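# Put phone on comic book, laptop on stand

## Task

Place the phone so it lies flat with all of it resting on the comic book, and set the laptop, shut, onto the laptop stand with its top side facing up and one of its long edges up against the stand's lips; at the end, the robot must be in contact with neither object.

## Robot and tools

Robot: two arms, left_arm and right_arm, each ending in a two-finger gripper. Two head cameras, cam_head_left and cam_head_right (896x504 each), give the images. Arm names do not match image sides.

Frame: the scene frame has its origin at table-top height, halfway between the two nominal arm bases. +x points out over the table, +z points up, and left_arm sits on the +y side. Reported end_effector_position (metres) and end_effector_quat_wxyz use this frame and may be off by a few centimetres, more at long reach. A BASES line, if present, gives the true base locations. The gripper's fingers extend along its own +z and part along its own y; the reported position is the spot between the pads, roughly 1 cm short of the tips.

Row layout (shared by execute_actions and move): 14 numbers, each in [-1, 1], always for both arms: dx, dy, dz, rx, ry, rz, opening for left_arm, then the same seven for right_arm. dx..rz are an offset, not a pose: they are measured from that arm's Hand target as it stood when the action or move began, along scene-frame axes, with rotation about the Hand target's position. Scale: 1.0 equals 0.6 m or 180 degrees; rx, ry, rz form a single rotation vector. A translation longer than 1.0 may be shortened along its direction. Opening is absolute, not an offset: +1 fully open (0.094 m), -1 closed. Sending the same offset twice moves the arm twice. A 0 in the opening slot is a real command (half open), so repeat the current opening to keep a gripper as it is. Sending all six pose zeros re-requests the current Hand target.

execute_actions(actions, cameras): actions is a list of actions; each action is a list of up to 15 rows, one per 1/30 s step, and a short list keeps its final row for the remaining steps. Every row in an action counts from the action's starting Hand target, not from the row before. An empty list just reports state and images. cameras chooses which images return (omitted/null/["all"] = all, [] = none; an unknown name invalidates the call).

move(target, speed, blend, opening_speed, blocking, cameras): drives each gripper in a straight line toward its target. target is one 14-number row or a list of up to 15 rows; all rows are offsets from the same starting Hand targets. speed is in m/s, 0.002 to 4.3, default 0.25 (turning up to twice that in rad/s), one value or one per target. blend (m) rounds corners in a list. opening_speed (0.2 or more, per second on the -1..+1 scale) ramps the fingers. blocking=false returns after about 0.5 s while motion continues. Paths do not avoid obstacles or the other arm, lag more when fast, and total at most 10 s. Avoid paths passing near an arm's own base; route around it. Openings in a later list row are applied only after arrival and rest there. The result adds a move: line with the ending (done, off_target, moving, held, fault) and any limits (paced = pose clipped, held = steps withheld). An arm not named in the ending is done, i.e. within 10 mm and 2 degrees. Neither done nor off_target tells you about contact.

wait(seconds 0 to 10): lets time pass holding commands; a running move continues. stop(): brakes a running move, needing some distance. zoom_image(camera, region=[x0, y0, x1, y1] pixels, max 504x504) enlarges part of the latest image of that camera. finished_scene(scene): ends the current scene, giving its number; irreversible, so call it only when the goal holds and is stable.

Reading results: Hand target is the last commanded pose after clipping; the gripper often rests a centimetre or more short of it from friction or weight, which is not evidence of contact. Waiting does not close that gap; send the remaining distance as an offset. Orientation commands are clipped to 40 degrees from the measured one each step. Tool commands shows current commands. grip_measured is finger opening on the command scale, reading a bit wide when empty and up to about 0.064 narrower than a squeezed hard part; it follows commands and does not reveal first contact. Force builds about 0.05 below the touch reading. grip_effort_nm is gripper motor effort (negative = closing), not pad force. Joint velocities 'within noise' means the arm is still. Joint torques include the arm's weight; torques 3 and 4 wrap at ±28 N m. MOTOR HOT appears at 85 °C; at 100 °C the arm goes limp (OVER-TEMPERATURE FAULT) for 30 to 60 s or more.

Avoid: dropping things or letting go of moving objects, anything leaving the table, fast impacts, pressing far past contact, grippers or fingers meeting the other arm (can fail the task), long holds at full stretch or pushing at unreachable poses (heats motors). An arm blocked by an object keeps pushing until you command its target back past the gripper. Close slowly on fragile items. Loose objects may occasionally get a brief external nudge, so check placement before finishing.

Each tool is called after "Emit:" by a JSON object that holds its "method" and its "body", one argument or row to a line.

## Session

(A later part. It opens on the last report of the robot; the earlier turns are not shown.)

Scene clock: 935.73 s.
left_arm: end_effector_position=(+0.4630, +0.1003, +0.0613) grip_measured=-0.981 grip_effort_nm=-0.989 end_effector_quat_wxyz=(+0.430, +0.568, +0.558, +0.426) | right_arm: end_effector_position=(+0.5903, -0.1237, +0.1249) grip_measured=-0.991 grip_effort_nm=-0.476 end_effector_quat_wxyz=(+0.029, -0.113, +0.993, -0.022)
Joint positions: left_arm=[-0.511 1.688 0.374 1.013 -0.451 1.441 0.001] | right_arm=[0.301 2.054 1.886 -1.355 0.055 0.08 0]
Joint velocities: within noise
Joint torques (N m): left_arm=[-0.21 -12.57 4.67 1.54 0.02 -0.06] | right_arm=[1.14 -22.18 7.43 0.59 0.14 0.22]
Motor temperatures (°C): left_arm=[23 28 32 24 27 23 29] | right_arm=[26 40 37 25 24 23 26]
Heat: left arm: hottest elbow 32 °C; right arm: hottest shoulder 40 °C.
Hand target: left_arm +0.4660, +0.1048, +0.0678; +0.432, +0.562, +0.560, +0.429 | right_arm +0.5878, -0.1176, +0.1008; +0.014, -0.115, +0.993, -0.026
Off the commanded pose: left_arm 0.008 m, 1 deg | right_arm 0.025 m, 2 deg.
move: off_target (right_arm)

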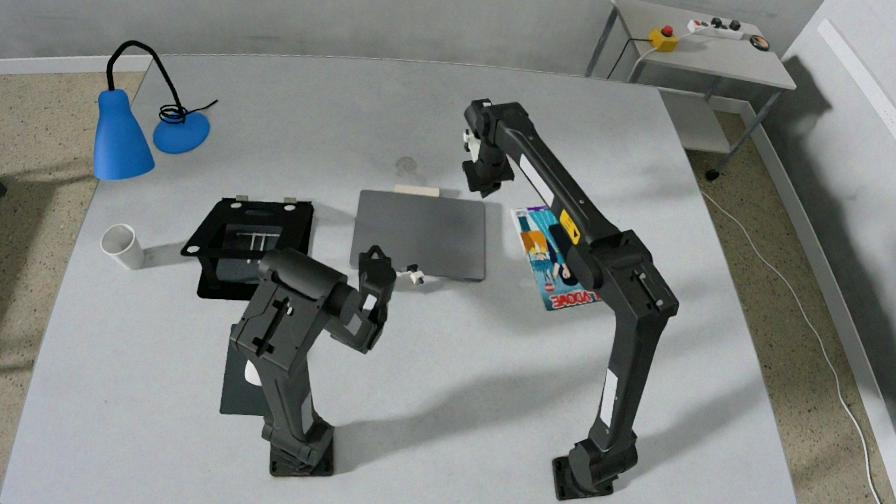

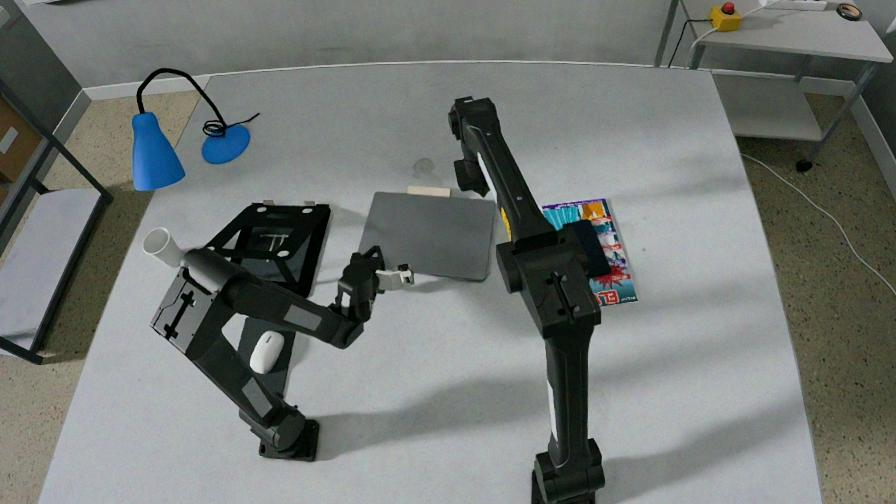

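Emit:
{"method": "move", "body": {
  "target": [-0.2,0,0.02,0,0,0,-1,-0.03,0.02,-0.1,0,0,0,-1],
  "speed": 0.1,
  "cameras": []
}}

Emit:
{"method": "move", "body": {
  "target": [0,0,0,0,0,0,-1,0,0,-0.035,0,0,0,-1],
  "speed": 0.05,
  "cameras": []
}}

Emit:
{"method": "move", "body": {
  "target": [0,0,0,0,0,0,-1,0,0,-0.02,0,0,0,-1],
  "speed": 0.05
}}

Emit:
{"method": "zoom_image", "body": {
  "camera": "cam_head_left",
  "region": [330, 170, 510, 350]
}}

Scene clock: 952.23 s.
left_arm: end_effector_position=(+0.3507, +0.1070, +0.0790) grip_measured=-0.981 grip_effort_nm=-0.994 end_effector_quat_wxyz=(+0.428, +0.560, +0.561, +0.434) | right_arm: end_effector_position=(+0.5752, -0.1115, +0.0642) grip_measured=-0.991 grip_effort_nm=-0.476 end_effector_quat_wxyz=(+0.028, -0.112, +0.993, -0.022)
Joint positions: left_arm=[-0.753 1.416 0.125 0.947 -0.702 1.35 0.001] | right_arm=[0.327 2.068 1.745 -1.202 0.055 0.106 0]
Joint velocities: within noise
Joint torques (N m): left_arm=[-3.14 -7.88 3.9 1.36 -0.27 -0.12] | right_arm=[1.26 -22.77 7.16 0.58 0.13 0.22]
Motor temperatures (°C): left_arm=[23 28 32 24 27 23 29] | right_arm=[26 41 37 25 24 23 26]
Heat: left arm: hottest elbow 32 °C; right arm: hottest shoulder 41 °C.
Hand target: left_arm +0.3461, +0.1048, +0.0798; +0.432, +0.561, +0.560, +0.429 | right_arm +0.5699, -0.1057, +0.0409; +0.014, -0.115, +0.993, -0.026
Off the commanded pose: left_arm 0.005 m, 1 deg | right_arm 0.025 m, 2 deg.
move: off_target (right_arm)
No camera images: "cameras" was empty.

Scene clock: 953.20 s.
left_arm: end_effector_position=(+0.3507, +0.1069, +0.0792) grip_measured=-0.981 grip_effort_nm=-0.994 end_effector_quat_wxyz=(+0.429, +0.560, +0.561, +0.434) | right_arm: end_effector_position=(+0.5757, -0.1113, +0.0427) grip_measured=-0.991 grip_effort_nm=-0.476 end_effector_quat_wxyz=(+0.028, -0.112, +0.993, -0.022)
Joint positions: left_arm=[-0.754 1.415 0.125 0.947 -0.702 1.349 0.001] | right_arm=[0.327 2.09 1.722 -1.158 0.055 0.106 0]
Joint velocities: within noise
Joint torques (N m): left_arm=[-2.14 -8 3.96 1.22 -0.29 -0.2] | right_arm=[1.14 -22.59 6.91 0.46 0.13 0.23]
Motor temperatures (°C): left_arm=[23 28 32 24 27 23 29] | right_arm=[26 41 37 25 24 23 26]
Heat: left arm: hottest elbow 32 °C; right arm: hottest shoulder 41 °C.
Hand target: left_arm +0.3460, +0.1048, +0.0799; +0.432, +0.561, +0.560, +0.429 | right_arm +0.5699, -0.1056, +0.0200; +0.014, -0.115, +0.993, -0.026
Off the commanded pose: left_arm 0.005 m, 1 deg | right_arm 0.024 m, 2 deg.
move: off_target (right_arm)
No camera images: "cameras" was empty.

Scene clock: 954.07 s.
left_arm: end_effector_position=(+0.3507, +0.1069, +0.0792) grip_measured=-0.981 grip_effort_nm=-0.989 end_effector_quat_wxyz=(+0.429, +0.560, +0.561, +0.433) | right_arm: end_effector_position=(+0.5772, -0.1108, +0.0347) grip_measured=-0.991 grip_effort_nm=-0.481 end_effector_quat_wxyz=(+0.031, -0.112, +0.993, -0.021)
Joint positions: left_arm=[-0.754 1.415 0.125 0.947 -0.702 1.349 0.001] | right_arm=[0.327 2.098 1.712 -1.134 0.055 0.106 0]
Joint velocities: within noise
Joint torques (N m): left_arm=[-2.26 -8.35 4.05 1.46 -0.29 -0.11] | right_arm=[1.2 -21.66 6.74 0.54 0.14 0.22]
Motor temperatures (°C): left_arm=[23 28 32 24 27 23 29] | right_arm=[26 41 37 25 24 23 26]
Heat: left arm: hottest elbow 32 °C; right arm: hottest shoulder 41 °C.
Hand target: left_arm +0.3460, +0.1048, +0.0799; +0.432, +0.561, +0.560, +0.429 | right_arm +0.5698, -0.1056, +0.0079; +0.014, -0.115, +0.993, -0.026
Off the commanded pose: left_arm 0.005 m, 1 deg | right_arm 0.028 m, 2 deg.
move: off_target (right_arm)

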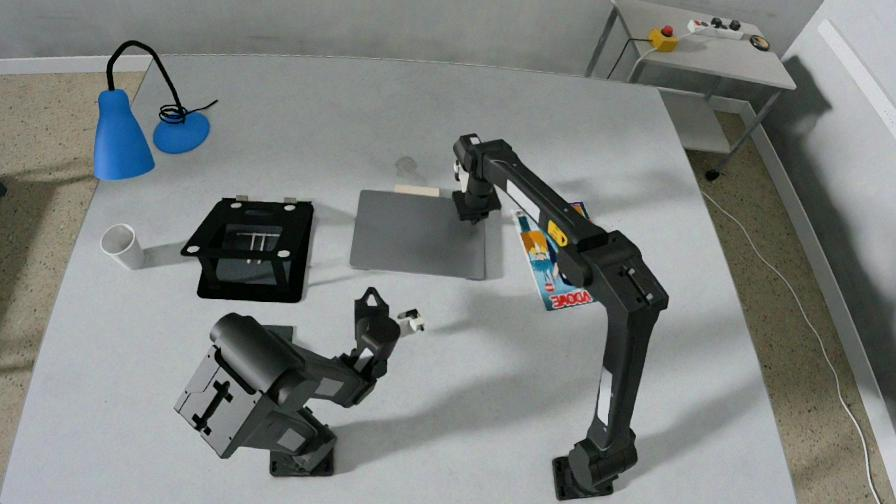

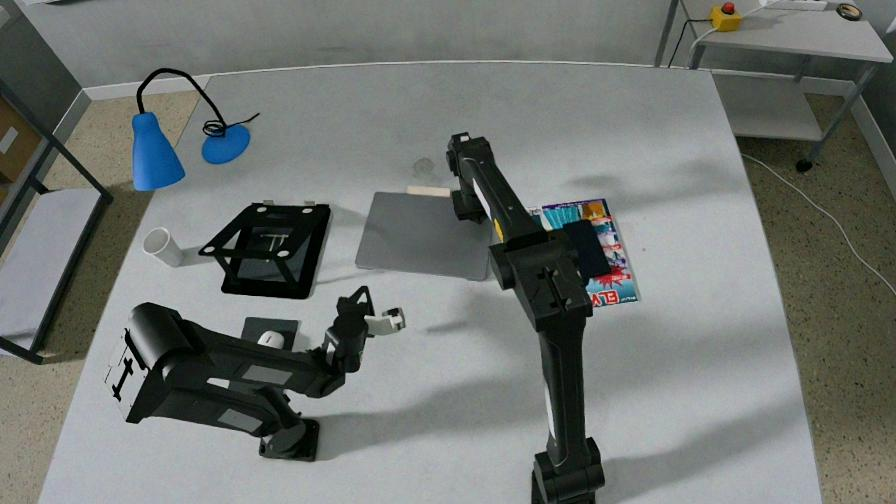

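Scaled by 2.800.

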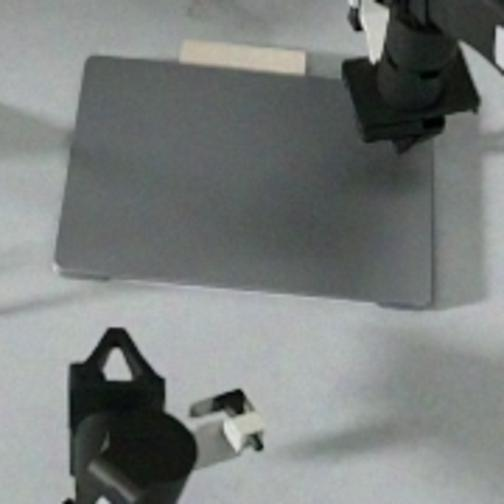

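Emit:
{"method": "move", "body": {
  "target": [
    [0.02,0,0.0,0,0.167,0,-1,0,0,0.15,0,0,0,-1],
    [0.07,0,-0.02,0,0.167,0,0.06,-0.4,0,0.25,0,0,0,-1]
  ],
  "speed": 0.2
}}

Emit:
{"method": "zoom_image", "body": {
  "camera": "cam_head_left",
  "region": [330, 170, 510, 350]
}}

Scene clock: 1007.60 s.
left_arm: end_effector_position=(+0.3582, +0.1165, +0.0453) grip_measured=+0.057 grip_effort_nm=0.129 end_effector_quat_wxyz=(+0.244, +0.667, +0.654, +0.260) | right_arm: end_effector_position=(+0.3382, -0.1053, +0.1592) grip_measured=-0.991 grip_effort_nm=-0.481 end_effector_quat_wxyz=(+0.019, -0.113, +0.993, -0.023)
Joint positions: left_arm=[-0.57 1.172 0.375 -0.127 -0.363 1.173 0.05] | right_arm=[0.527 1.466 1.175 -1.263 0.057 0.305 0]
Joint velocities: within noise
Joint torques (N m): left_arm=[-0.91 -5.42 14.13 2.07 0.04 0.02] | right_arm=[1.2 -15.09 7.04 -0.2 0.16 0.23]
Motor temperatures (°C): left_arm=[23 27 32 24 27 23 30] | right_arm=[26 38 36 25 24 23 26]
Heat: left arm: hottest elbow 32 °C; right arm: hottest shoulder 38 °C.
Hand target: left_arm +0.3881, +0.1049, +0.0679; +0.272, +0.653, +0.653, +0.269 | right_arm +0.3298, -0.1056, +0.1580; +0.014, -0.115, +0.993, -0.026
Off the commanded pose: left_arm 0.039 m, 4 deg | right_arm 0.009 m, 1 deg.
move: off_target (left_arm); target 2's new opening was sent with left_arm's hand 0.039 m and 4 deg from that target

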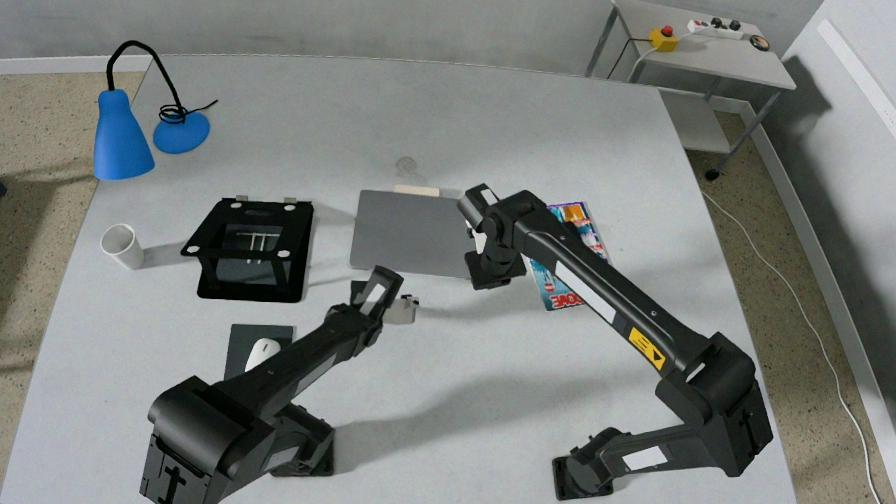

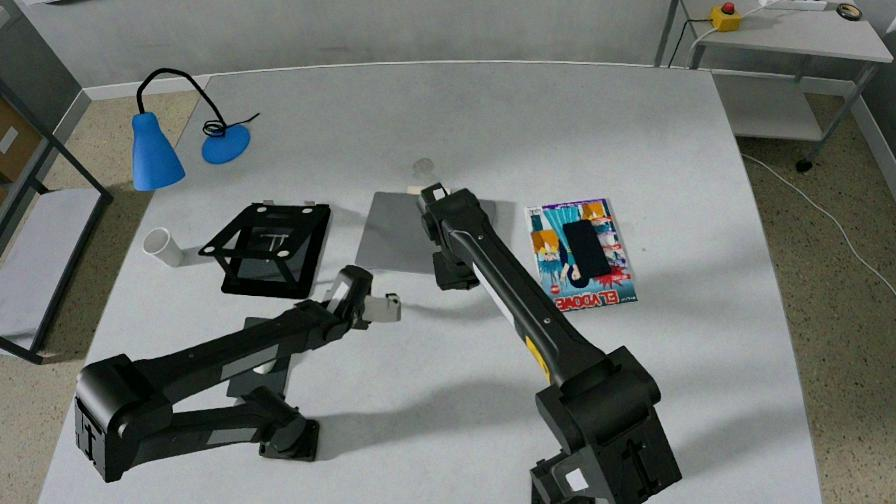

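Scaled by 2.800.

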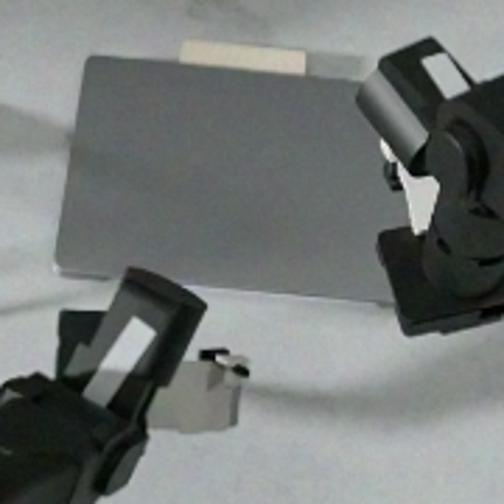

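Emit:
{"method": "move", "body": {
  "target": [0.05,0,0,0,0,0,0.06,0,0,0.15,0,0,0,-1],
  "speed": 0.1
}}

Emit:
{"method": "zoom_image", "body": {
  "camera": "cam_head_left",
  "region": [330, 170, 510, 350]
}}

Scene clock: 1012.10 s.
left_arm: end_effector_position=(+0.3877, +0.1145, +0.0459) grip_measured=+0.058 grip_effort_nm=0.129 end_effector_quat_wxyz=(+0.245, +0.667, +0.655, +0.258) | right_arm: end_effector_position=(+0.3189, -0.1166, +0.2215) grip_measured=-0.991 grip_effort_nm=-0.476 end_effector_quat_wxyz=(-0.014, -0.114, +0.993, -0.037)
Joint positions: left_arm=[-0.52 1.255 0.437 -0.091 -0.329 1.213 0.05] | right_arm=[0.527 1.421 1.294 -1.5 0.057 0.305 0]
Joint velocities: within noise
Joint torques (N m): left_arm=[-0.67 -6.77 13.93 2.19 0 0.05] | right_arm=[1.2 -14.27 12.48 -0.28 0.12 0.23]
Motor temperatures (°C): left_arm=[22 27 33 24 27 23 29] | right_arm=[26 38 37 25 24 23 26]
Heat: left arm: hottest elbow 33 °C; right arm: hottest shoulder 38 °C.
Hand target: left_arm +0.4180, +0.1048, +0.0678; +0.272, +0.654, +0.653, +0.269 | right_arm +0.3299, -0.1056, +0.2479; +0.014, -0.115, +0.993, -0.026
Off the commanded pose: left_arm 0.039 m, 4 deg | right_arm 0.031 m, 3 deg.
move: off_target (left_arm, right_arm)

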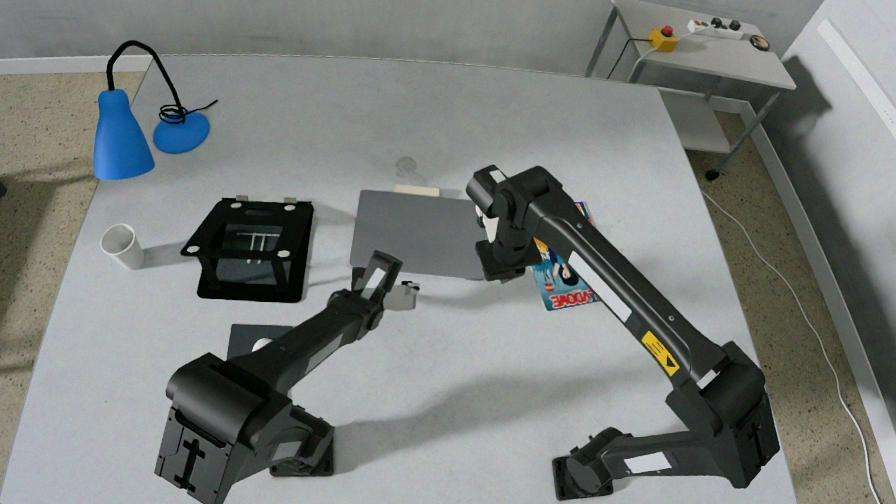

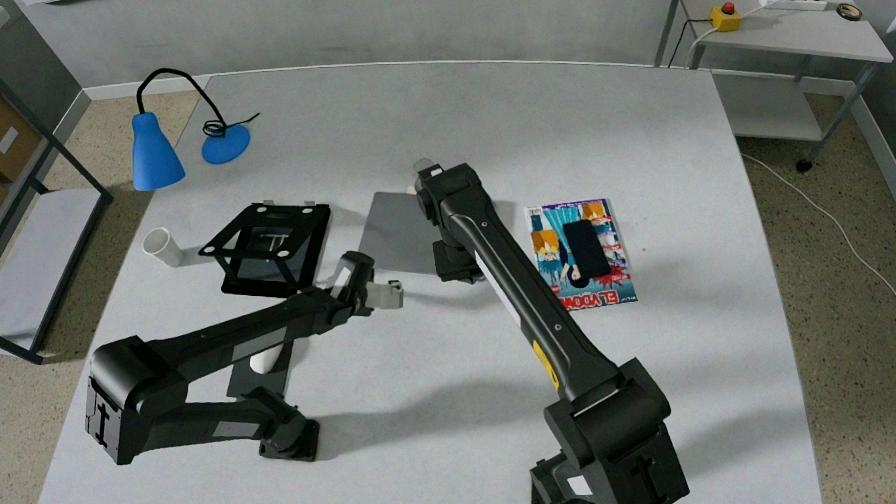

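Scaled by 2.800.

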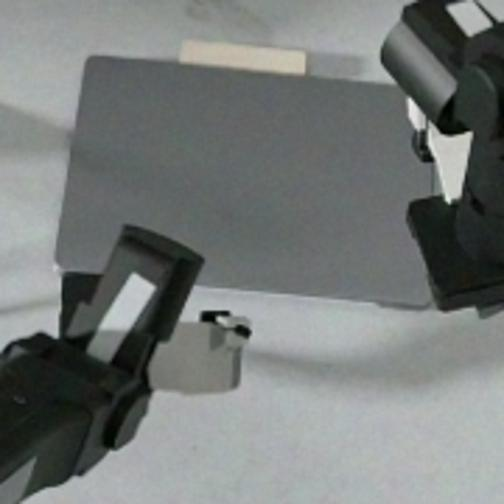

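Emit:
{"method": "move", "body": {
  "target": [
    [0.03,0,-0.018,0,0,0,0.06,0,0,0,0,0,0,-1],
    [0.075,0,-0.018,0,0,0,0.06,0,0,0,0,0,0,-1]
  ],
  "speed": 0.08
}}

Emit:
{"method": "zoom_image", "body": {
  "camera": "cam_head_left",
  "region": [330, 170, 510, 350]
}}

Scene clock: 1015.03 s.
left_arm: end_effector_position=(+0.4329, +0.1119, +0.0371) grip_measured=+0.058 grip_effort_nm=0.129 end_effector_quat_wxyz=(+0.246, +0.666, +0.655, +0.257) | right_arm: end_effector_position=(+0.3188, -0.1167, +0.2215) grip_measured=-0.991 grip_effort_nm=-0.481 end_effector_quat_wxyz=(-0.014, -0.114, +0.993, -0.038)
Joint positions: left_arm=[-0.458 1.4 0.529 -0.022 -0.288 1.26 0.05] | right_arm=[0.527 1.421 1.294 -1.5 0.057 0.305 0]
Joint velocities: within noise
Joint torques (N m): left_arm=[-0.44 -9.35 13.12 1.88 0.02 0.03] | right_arm=[1.14 -14.45 12.56 -0.31 0.12 0.23]
Motor temperatures (°C): left_arm=[22 27 34 24 27 23 29] | right_arm=[26 38 38 25 24 23 26]
Heat: left arm: hottest elbow 34 °C; right arm: hottest shoulder 38 °C.
Hand target: left_arm +0.4630, +0.1048, +0.0570; +0.272, +0.654, +0.653, +0.269 | right_arm +0.3299, -0.1056, +0.2479; +0.014, -0.115, +0.993, -0.026
Off the commanded pose: left_arm 0.037 m, 4 deg | right_arm 0.031 m, 3 deg.
move: off_target (left_arm, right_arm)

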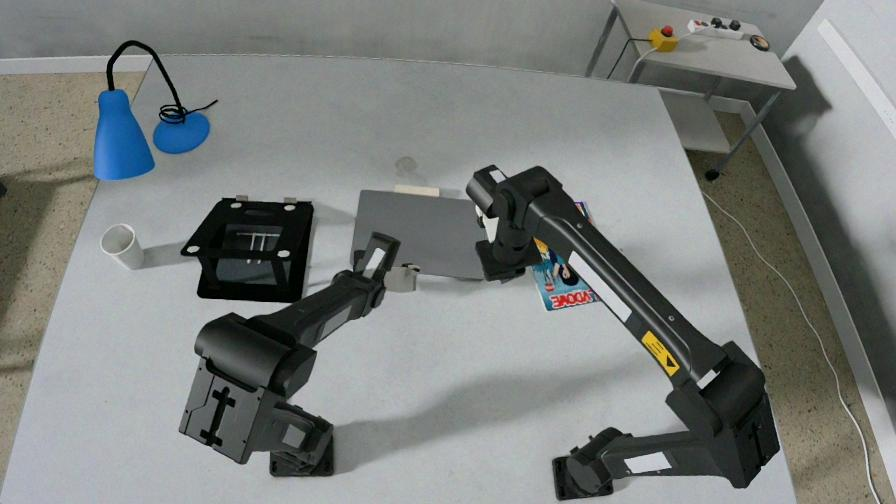

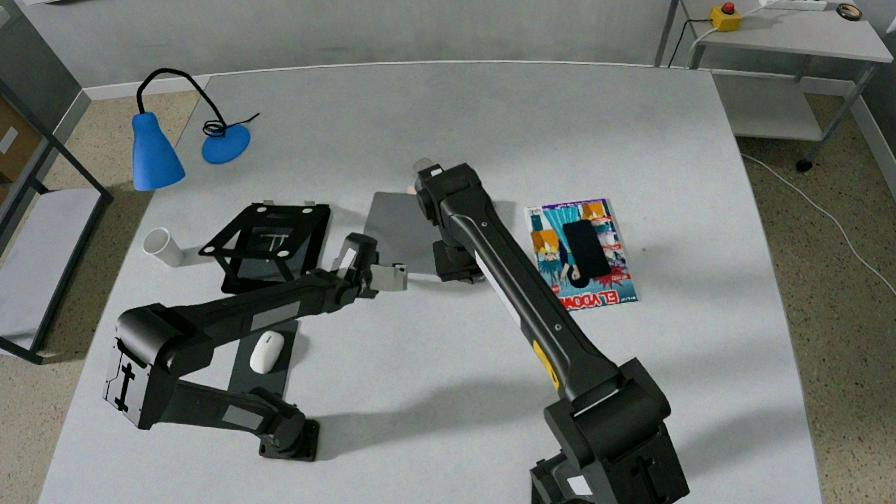

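Scaled by 2.800.

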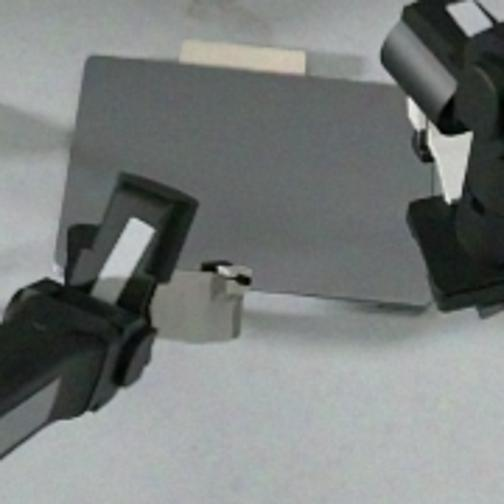

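Emit:
{"method": "move", "body": {
  "target": [
    [-0.008,0,-0.01,0,0,0,0.06,0,0,0,0,0,0,-1],
    [0.012,0,-0.014,0,0,0,0.06,0,0,0,0,0,0,-1]
  ],
  "speed": 0.05,
  "cameras": ["cam_head_left"]
}}

Emit:
{"method": "zoom_image", "body": {
  "camera": "cam_head_left",
  "region": [330, 170, 510, 350]
}}

Scene clock: 1019.00 s.
left_arm: end_effector_position=(+0.4406, +0.1113, +0.0301) grip_measured=+0.058 grip_effort_nm=0.129 end_effector_quat_wxyz=(+0.247, +0.666, +0.655, +0.257) | right_arm: end_effector_position=(+0.3188, -0.1167, +0.2215) grip_measured=-0.991 grip_effort_nm=-0.476 end_effector_quat_wxyz=(-0.014, -0.114, +0.993, -0.038)
Joint positions: left_arm=[-0.449 1.439 0.54 0.011 -0.283 1.267 0.05] | right_arm=[0.527 1.421 1.294 -1.5 0.057 0.305 0]
Joint velocities: within noise
Joint torques (N m): left_arm=[-0.67 -9.23 12.77 2.07 0 0.05] | right_arm=[1.2 -14.51 12.56 -0.32 0.13 0.23]
Motor temperatures (°C): left_arm=[22 27 34 24 27 23 29] | right_arm=[26 38 39 25 24 23 26]
Heat: left arm: hottest elbow 34 °C; right arm: hottest elbow 39 °C.
Hand target: left_arm +0.4703, +0.1049, +0.0487; +0.272, +0.653, +0.653, +0.269 | right_arm +0.3299, -0.1056, +0.2479; +0.014, -0.115, +0.993, -0.026
Off the commanded pose: left_arm 0.036 m, 3 deg | right_arm 0.031 m, 3 deg.
move: off_target (left_arm, right_arm)
Images, in order (width x height): cam_head_left 896x504.

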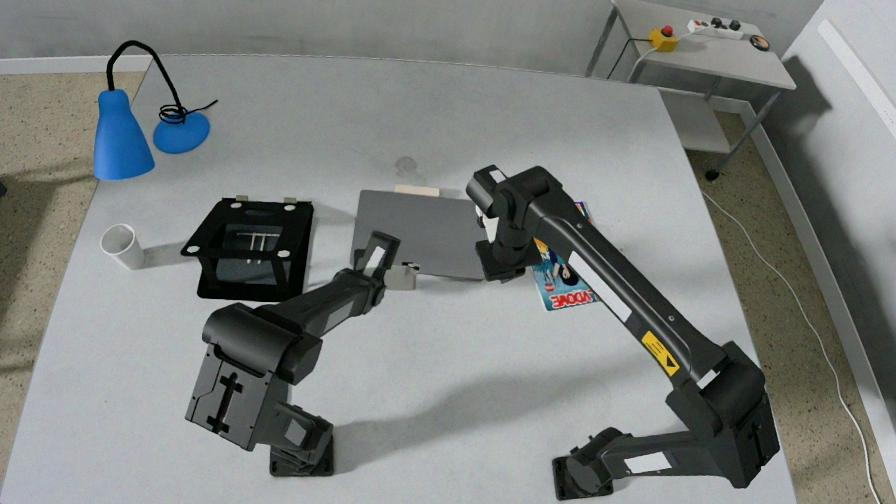

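Scaled by 2.800.

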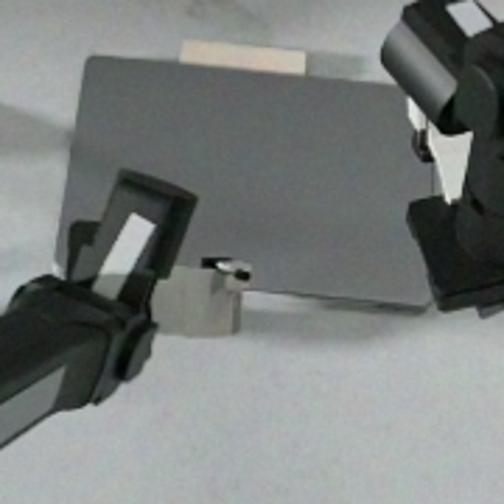

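Emit:
{"method": "move", "body": {
  "target": [0.025,0,-0.003,0,0,0,0.06,0,0,0,0,0,0,-1],
  "speed": 0.05,
  "cameras": ["cam_head_left"]
}}

Emit:
{"method": "zoom_image", "body": {
  "camera": "cam_head_left",
  "region": [330, 170, 510, 350]
}}

Scene clock: 1022.60 s.
left_arm: end_effector_position=(+0.4542, +0.1110, +0.0289) grip_measured=+0.058 grip_effort_nm=0.129 end_effector_quat_wxyz=(+0.248, +0.665, +0.656, +0.257) | right_arm: end_effector_position=(+0.3188, -0.1167, +0.2215) grip_measured=-0.991 grip_effort_nm=-0.471 end_effector_quat_wxyz=(-0.014, -0.114, +0.993, -0.038)
Joint positions: left_arm=[-0.433 1.473 0.572 0.016 -0.272 1.278 0.05] | right_arm=[0.527 1.421 1.294 -1.5 0.057 0.305 0]
Joint velocities: within noise
Joint torques (N m): left_arm=[-0.21 -10.05 13.12 2.32 0.04 0.01] | right_arm=[1.14 -14.51 12.56 -0.31 0.13 0.23]
Motor temperatures (°C): left_arm=[22 27 35 24 27 23 29] | right_arm=[26 38 41 25 24 23 26]
Heat: left arm: hottest elbow 35 °C; right arm: hottest elbow 41 °C.
Hand target: left_arm +0.4853, +0.1049, +0.0469; +0.272, +0.653, +0.653, +0.269 | right_arm +0.3299, -0.1056, +0.2479; +0.014, -0.115, +0.993, -0.026
Off the commanded pose: left_arm 0.036 m, 3 deg | right_arm 0.031 m, 3 deg.
move: off_target (left_arm, right_arm)
Images, in order (width x height): cam_head_left 896x504.

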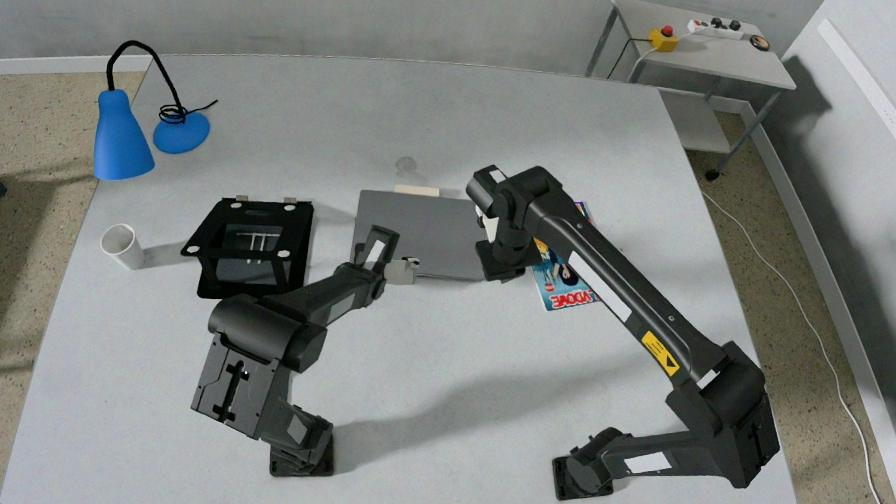

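Scaled by 2.800.

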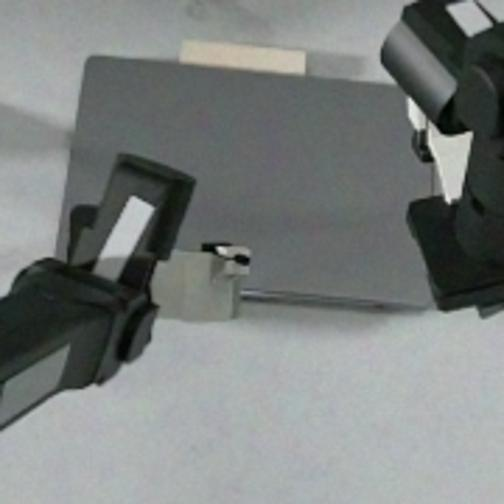

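Emit:
{"method": "move", "body": {
  "target": [0.0,0,0.0,0,0,0,-1,0,0,0,0,0,0,-1],
  "speed": 0.05,
  "opening_speed": 0.25
}}

Emit:
{"method": "zoom_image", "body": {
  "camera": "cam_head_left",
  "region": [330, 170, 510, 350]
}}

Scene clock: 1029.57 s.
left_arm: end_effector_position=(+0.4527, +0.1114, +0.0225) grip_measured=-0.553 grip_effort_nm=-1.013 end_effector_quat_wxyz=(+0.241, +0.669, +0.656, +0.253) | right_arm: end_effector_position=(+0.3188, -0.1167, +0.2215) grip_measured=-0.991 grip_effort_nm=-0.476 end_effector_quat_wxyz=(-0.014, -0.114, +0.993, -0.038)
Joint positions: left_arm=[-0.433 1.488 0.572 0.016 -0.27 1.279 0.021] | right_arm=[0.527 1.421 1.294 -1.5 0.057 0.305 0]
Joint velocities: within noise
Joint torques (N m): left_arm=[0.21 -11.16 12.9 2.17 -0.07 0.02] | right_arm=[1.26 -14.51 12.56 -0.29 0.13 0.23]
Motor temperatures (°C): left_arm=[22 27 36 24 27 23 29] | right_arm=[26 38 43 25 24 23 26]
Heat: left arm: hottest elbow 36 °C; right arm: hottest elbow 43 °C.
Hand target: left_arm +0.4853, +0.1048, +0.0469; +0.272, +0.654, +0.653, +0.269 | right_arm +0.3299, -0.1056, +0.2479; +0.014, -0.115, +0.993, -0.026
Off the commanded pose: left_arm 0.041 m, 4 deg | right_arm 0.031 m, 3 deg.
move: off_target (left_arm, right_arm)

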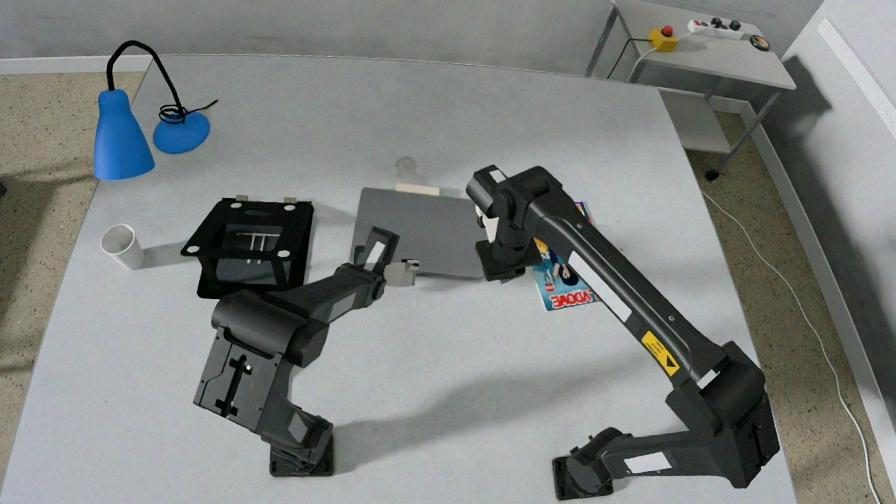

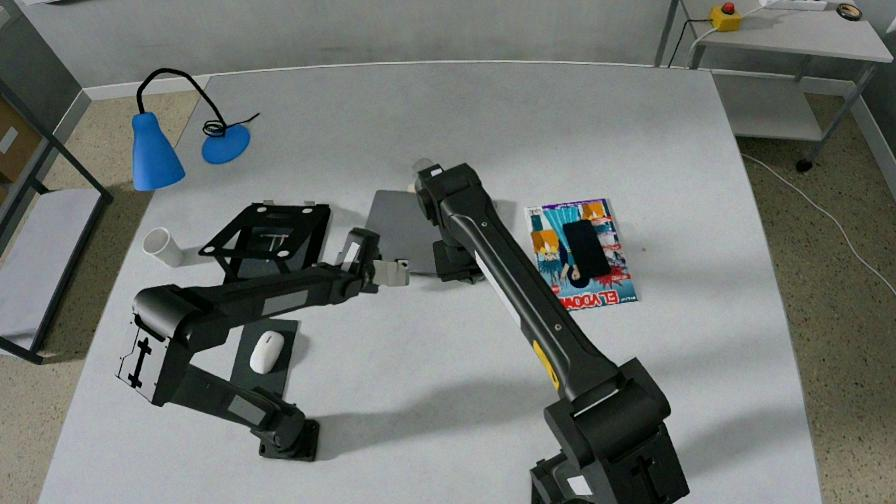

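Scaled by 2.800.

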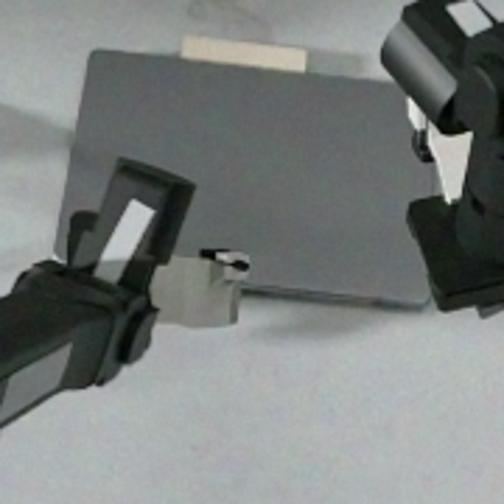

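Emit:
{"method": "move", "body": {
  "target": [-0.01,0,0.05,0,0,0,-1,0,0,0,0,0,0,-1],
  "speed": 0.04
}}

Emit:
{"method": "zoom_image", "body": {
  "camera": "cam_head_left",
  "region": [330, 170, 510, 350]
}}

Scene clock: 1033.10 s.
left_arm: end_effector_position=(+0.4500, +0.1126, +0.0368) grip_measured=-0.593 grip_effort_nm=-0.989 end_effector_quat_wxyz=(+0.238, +0.670, +0.657, +0.251) | right_arm: end_effector_position=(+0.3188, -0.1167, +0.2215) grip_measured=-0.991 grip_effort_nm=-0.481 end_effector_quat_wxyz=(-0.014, -0.114, +0.993, -0.038)
Joint positions: left_arm=[-0.433 1.439 0.582 -0.053 -0.269 1.279 0.019] | right_arm=[0.527 1.421 1.294 -1.5 0.057 0.305 0]
Joint velocities: within noise
Joint torques (N m): left_arm=[-0.79 -14.56 13.71 0.8 -0.26 -0.03] | right_arm=[1.26 -14.45 12.52 -0.29 0.13 0.23]
Motor temperatures (°C): left_arm=[22 27 36 24 26 23 29] | right_arm=[26 38 43 25 24 23 26]
Heat: left arm: hottest elbow 36 °C; right arm: hottest elbow 43 °C.
Hand target: left_arm +0.4793, +0.1048, +0.0770; +0.272, +0.654, +0.653, +0.269 | right_arm +0.3299, -0.1056, +0.2479; +0.014, -0.115, +0.993, -0.026
Off the commanded pose: left_arm 0.050 m, 5 deg | right_arm 0.031 m, 3 deg.
move: off_target (left_arm, right_arm)

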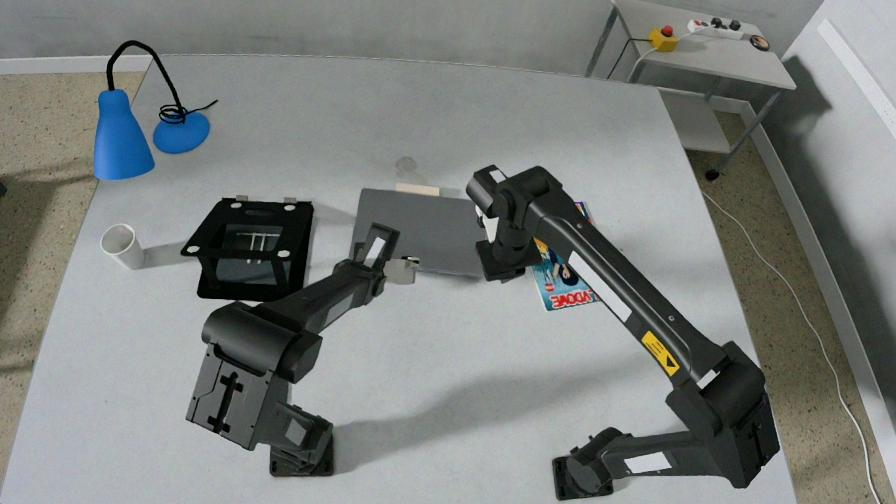

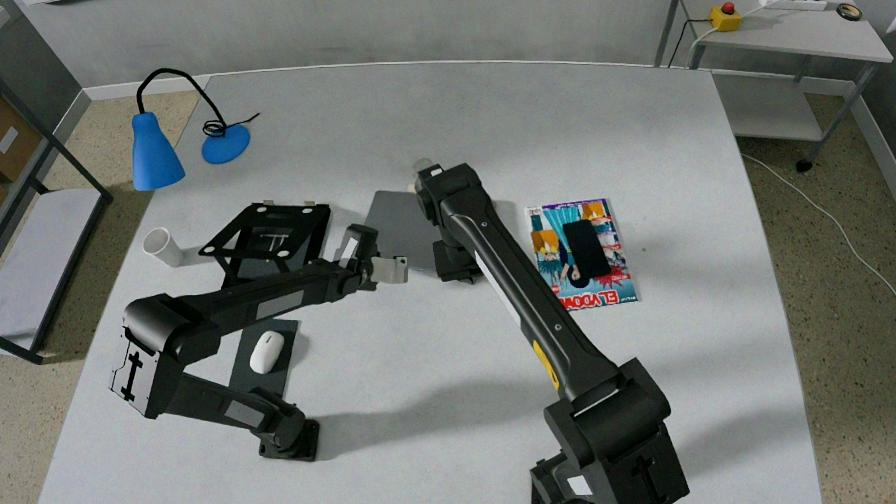

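Scaled by 2.800.

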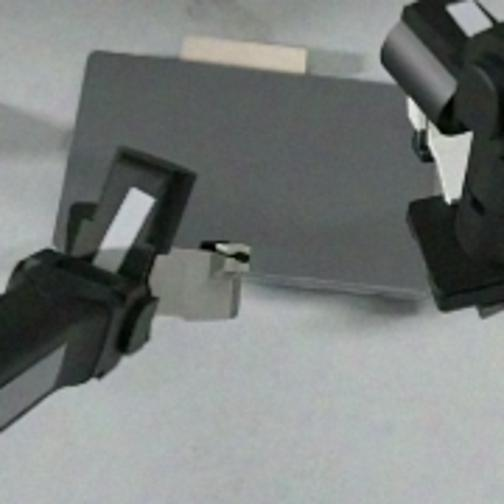

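Emit:
{"method": "move", "body": {
  "target": [-0.005,0,0.04,0,0,0,-1,0,0,0,0,0,0,-1],
  "speed": 0.04
}}

Emit:
{"method": "zoom_image", "body": {
  "camera": "cam_head_left",
  "region": [330, 170, 510, 350]
}}

Scene clock: 1038.67 s.
left_arm: end_effector_position=(+0.4421, +0.1159, +0.0519) grip_measured=-0.619 grip_effort_nm=-0.994 end_effector_quat_wxyz=(+0.228, +0.673, +0.659, +0.247) | right_arm: end_effector_position=(+0.3188, -0.1167, +0.2215) grip_measured=-0.991 grip_effort_nm=-0.481 end_effector_quat_wxyz=(-0.014, -0.114, +0.993, -0.038)
Joint positions: left_arm=[-0.433 1.378 0.59 -0.144 -0.269 1.277 0.018] | right_arm=[0.527 1.421 1.294 -1.5 0.057 0.305 0]
Joint velocities: within noise
Joint torques (N m): left_arm=[-1.44 -14.74 15.49 1.11 -0.36 0.03] | right_arm=[1.2 -14.45 12.55 -0.32 0.13 0.22]
Motor temperatures (°C): left_arm=[22 28 36 24 27 23 29] | right_arm=[26 38 45 25 24 23 26]
Heat: left arm: hottest elbow 36 °C; right arm: hottest elbow 45 °C.
Hand target: left_arm +0.4763, +0.1048, +0.1008; +0.272, +0.654, +0.653, +0.269 | right_arm +0.3299, -0.1056, +0.2479; +0.014, -0.115, +0.993, -0.026
Off the commanded pose: left_arm 0.061 m, 6 deg | right_arm 0.031 m, 3 deg.
move: off_target (left_arm, right_arm)

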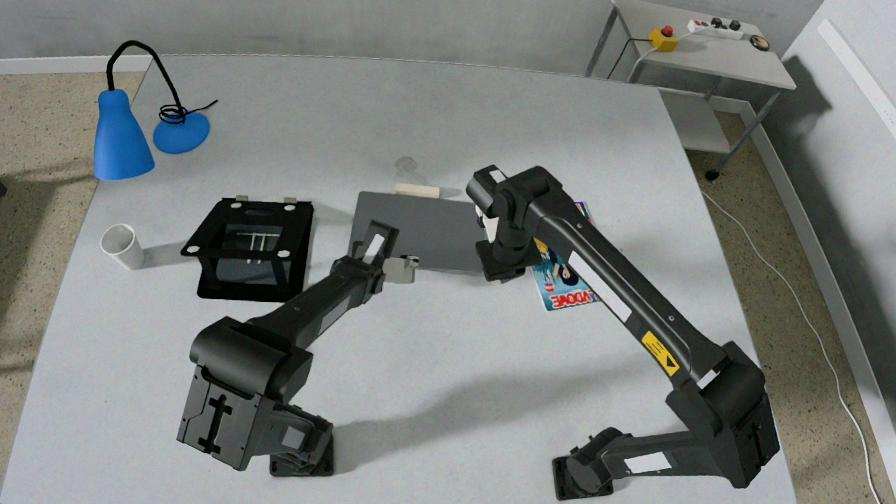

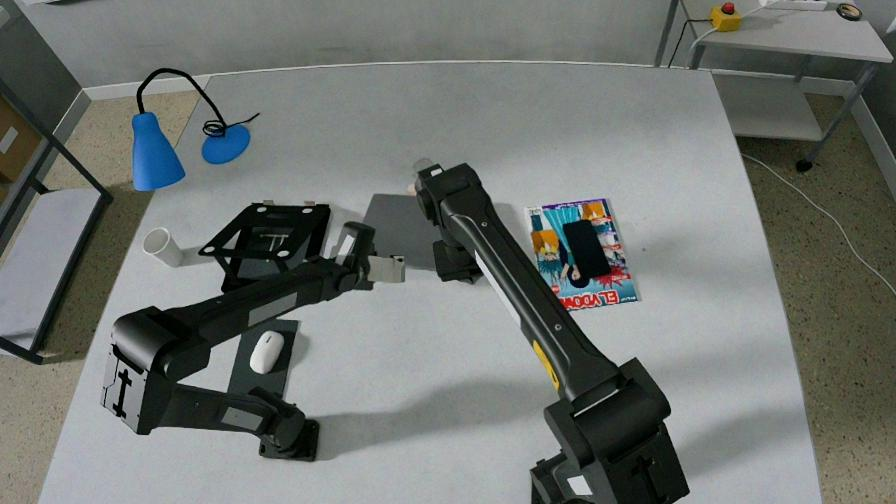

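Scaled by 2.800.

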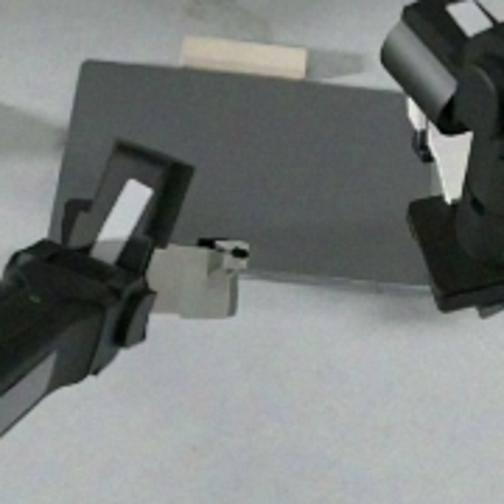

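Emit:
{"method": "move", "body": {
  "target": [0,0,0,0,0,0,-1,-0.083,-0.03,-0.03,-0.277,-0.349,0.361,0.3],
  "speed": 0.3
}}

Scene clock: 1051.83 s.
left_arm: end_effector_position=(+0.4418, +0.1160, +0.0540) grip_measured=-0.623 grip_effort_nm=-1.009 end_effector_quat_wxyz=(+0.229, +0.672, +0.659, +0.247) | right_arm: end_effector_position=(+0.2806, -0.1189, +0.2305) grip_measured=+0.299 grip_effort_nm=0.066 end_effector_quat_wxyz=(-0.449, +0.558, -0.544, +0.438)
Joint positions: left_arm=[-0.433 1.371 0.59 -0.148 -0.269 1.277 0.018] | right_arm=[0.918 0.842 0.391 0.112 0.869 -1.309 0.061]
Joint velocities: within noise
Joint torques (N m): left_arm=[-0.97 -13.22 15.47 0.84 -0.31 -0.01] | right_arm=[-0.09 -5.3 7.66 2 0.11 0.1]
Motor temperatures (°C): left_arm=[22 28 39 24 27 23 30] | right_arm=[26 37 45 25 24 23 26]
Heat: left arm: hottest elbow 39 °C; right arm: hottest elbow 45 °C.
Hand target: left_arm +0.4763, +0.1048, +0.1009; +0.272, +0.653, +0.653, +0.269 | right_arm +0.2800, -0.1237, +0.2299; -0.452, +0.554, -0.544, +0.440
Off the commanded pose: left_arm 0.059 m, 6 deg | right_arm 0.005 m, 1 deg.
move: off_target (left_arm)

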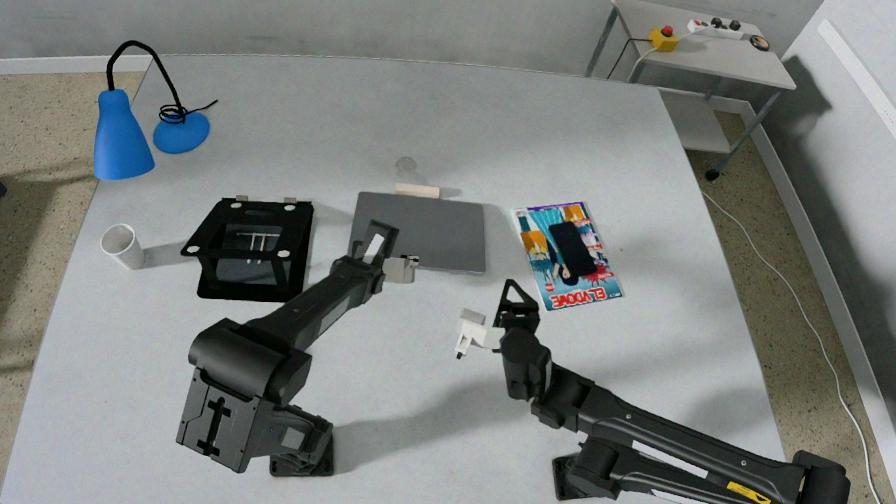

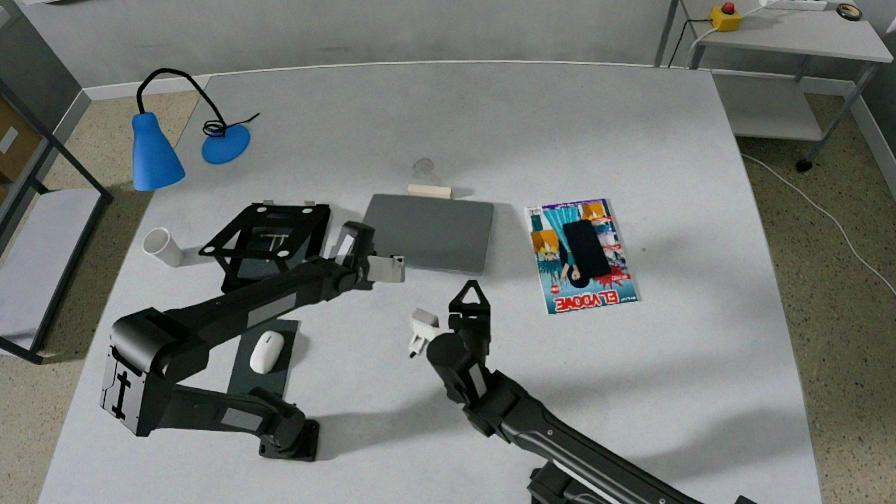

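Emit:
{"method": "zoom_image", "body": {
  "camera": "cam_head_right",
  "region": [340, 170, 520, 350]
}}

Emit:
{"method": "zoom_image", "body": {
  "camera": "cam_head_left",
  "region": [340, 170, 520, 350]
}}

Scaled by 2.800.

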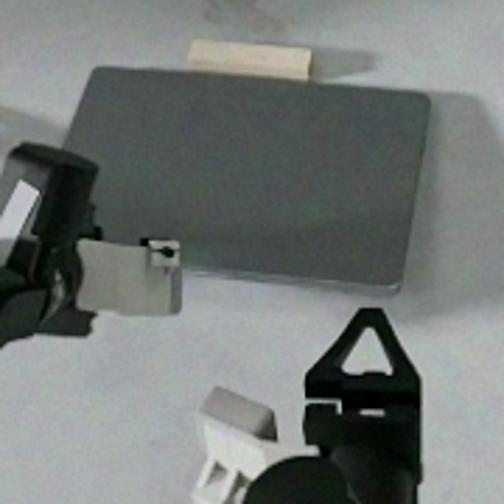

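Scaled by 2.800.

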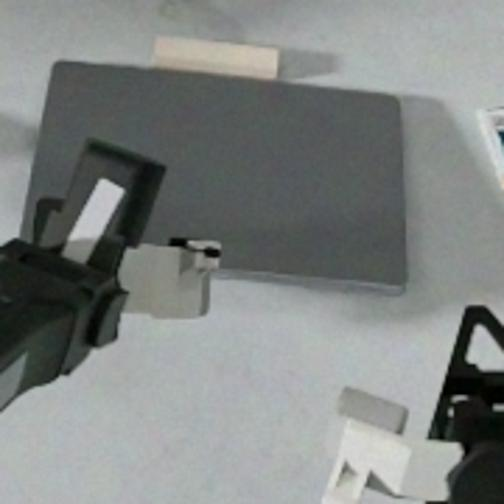

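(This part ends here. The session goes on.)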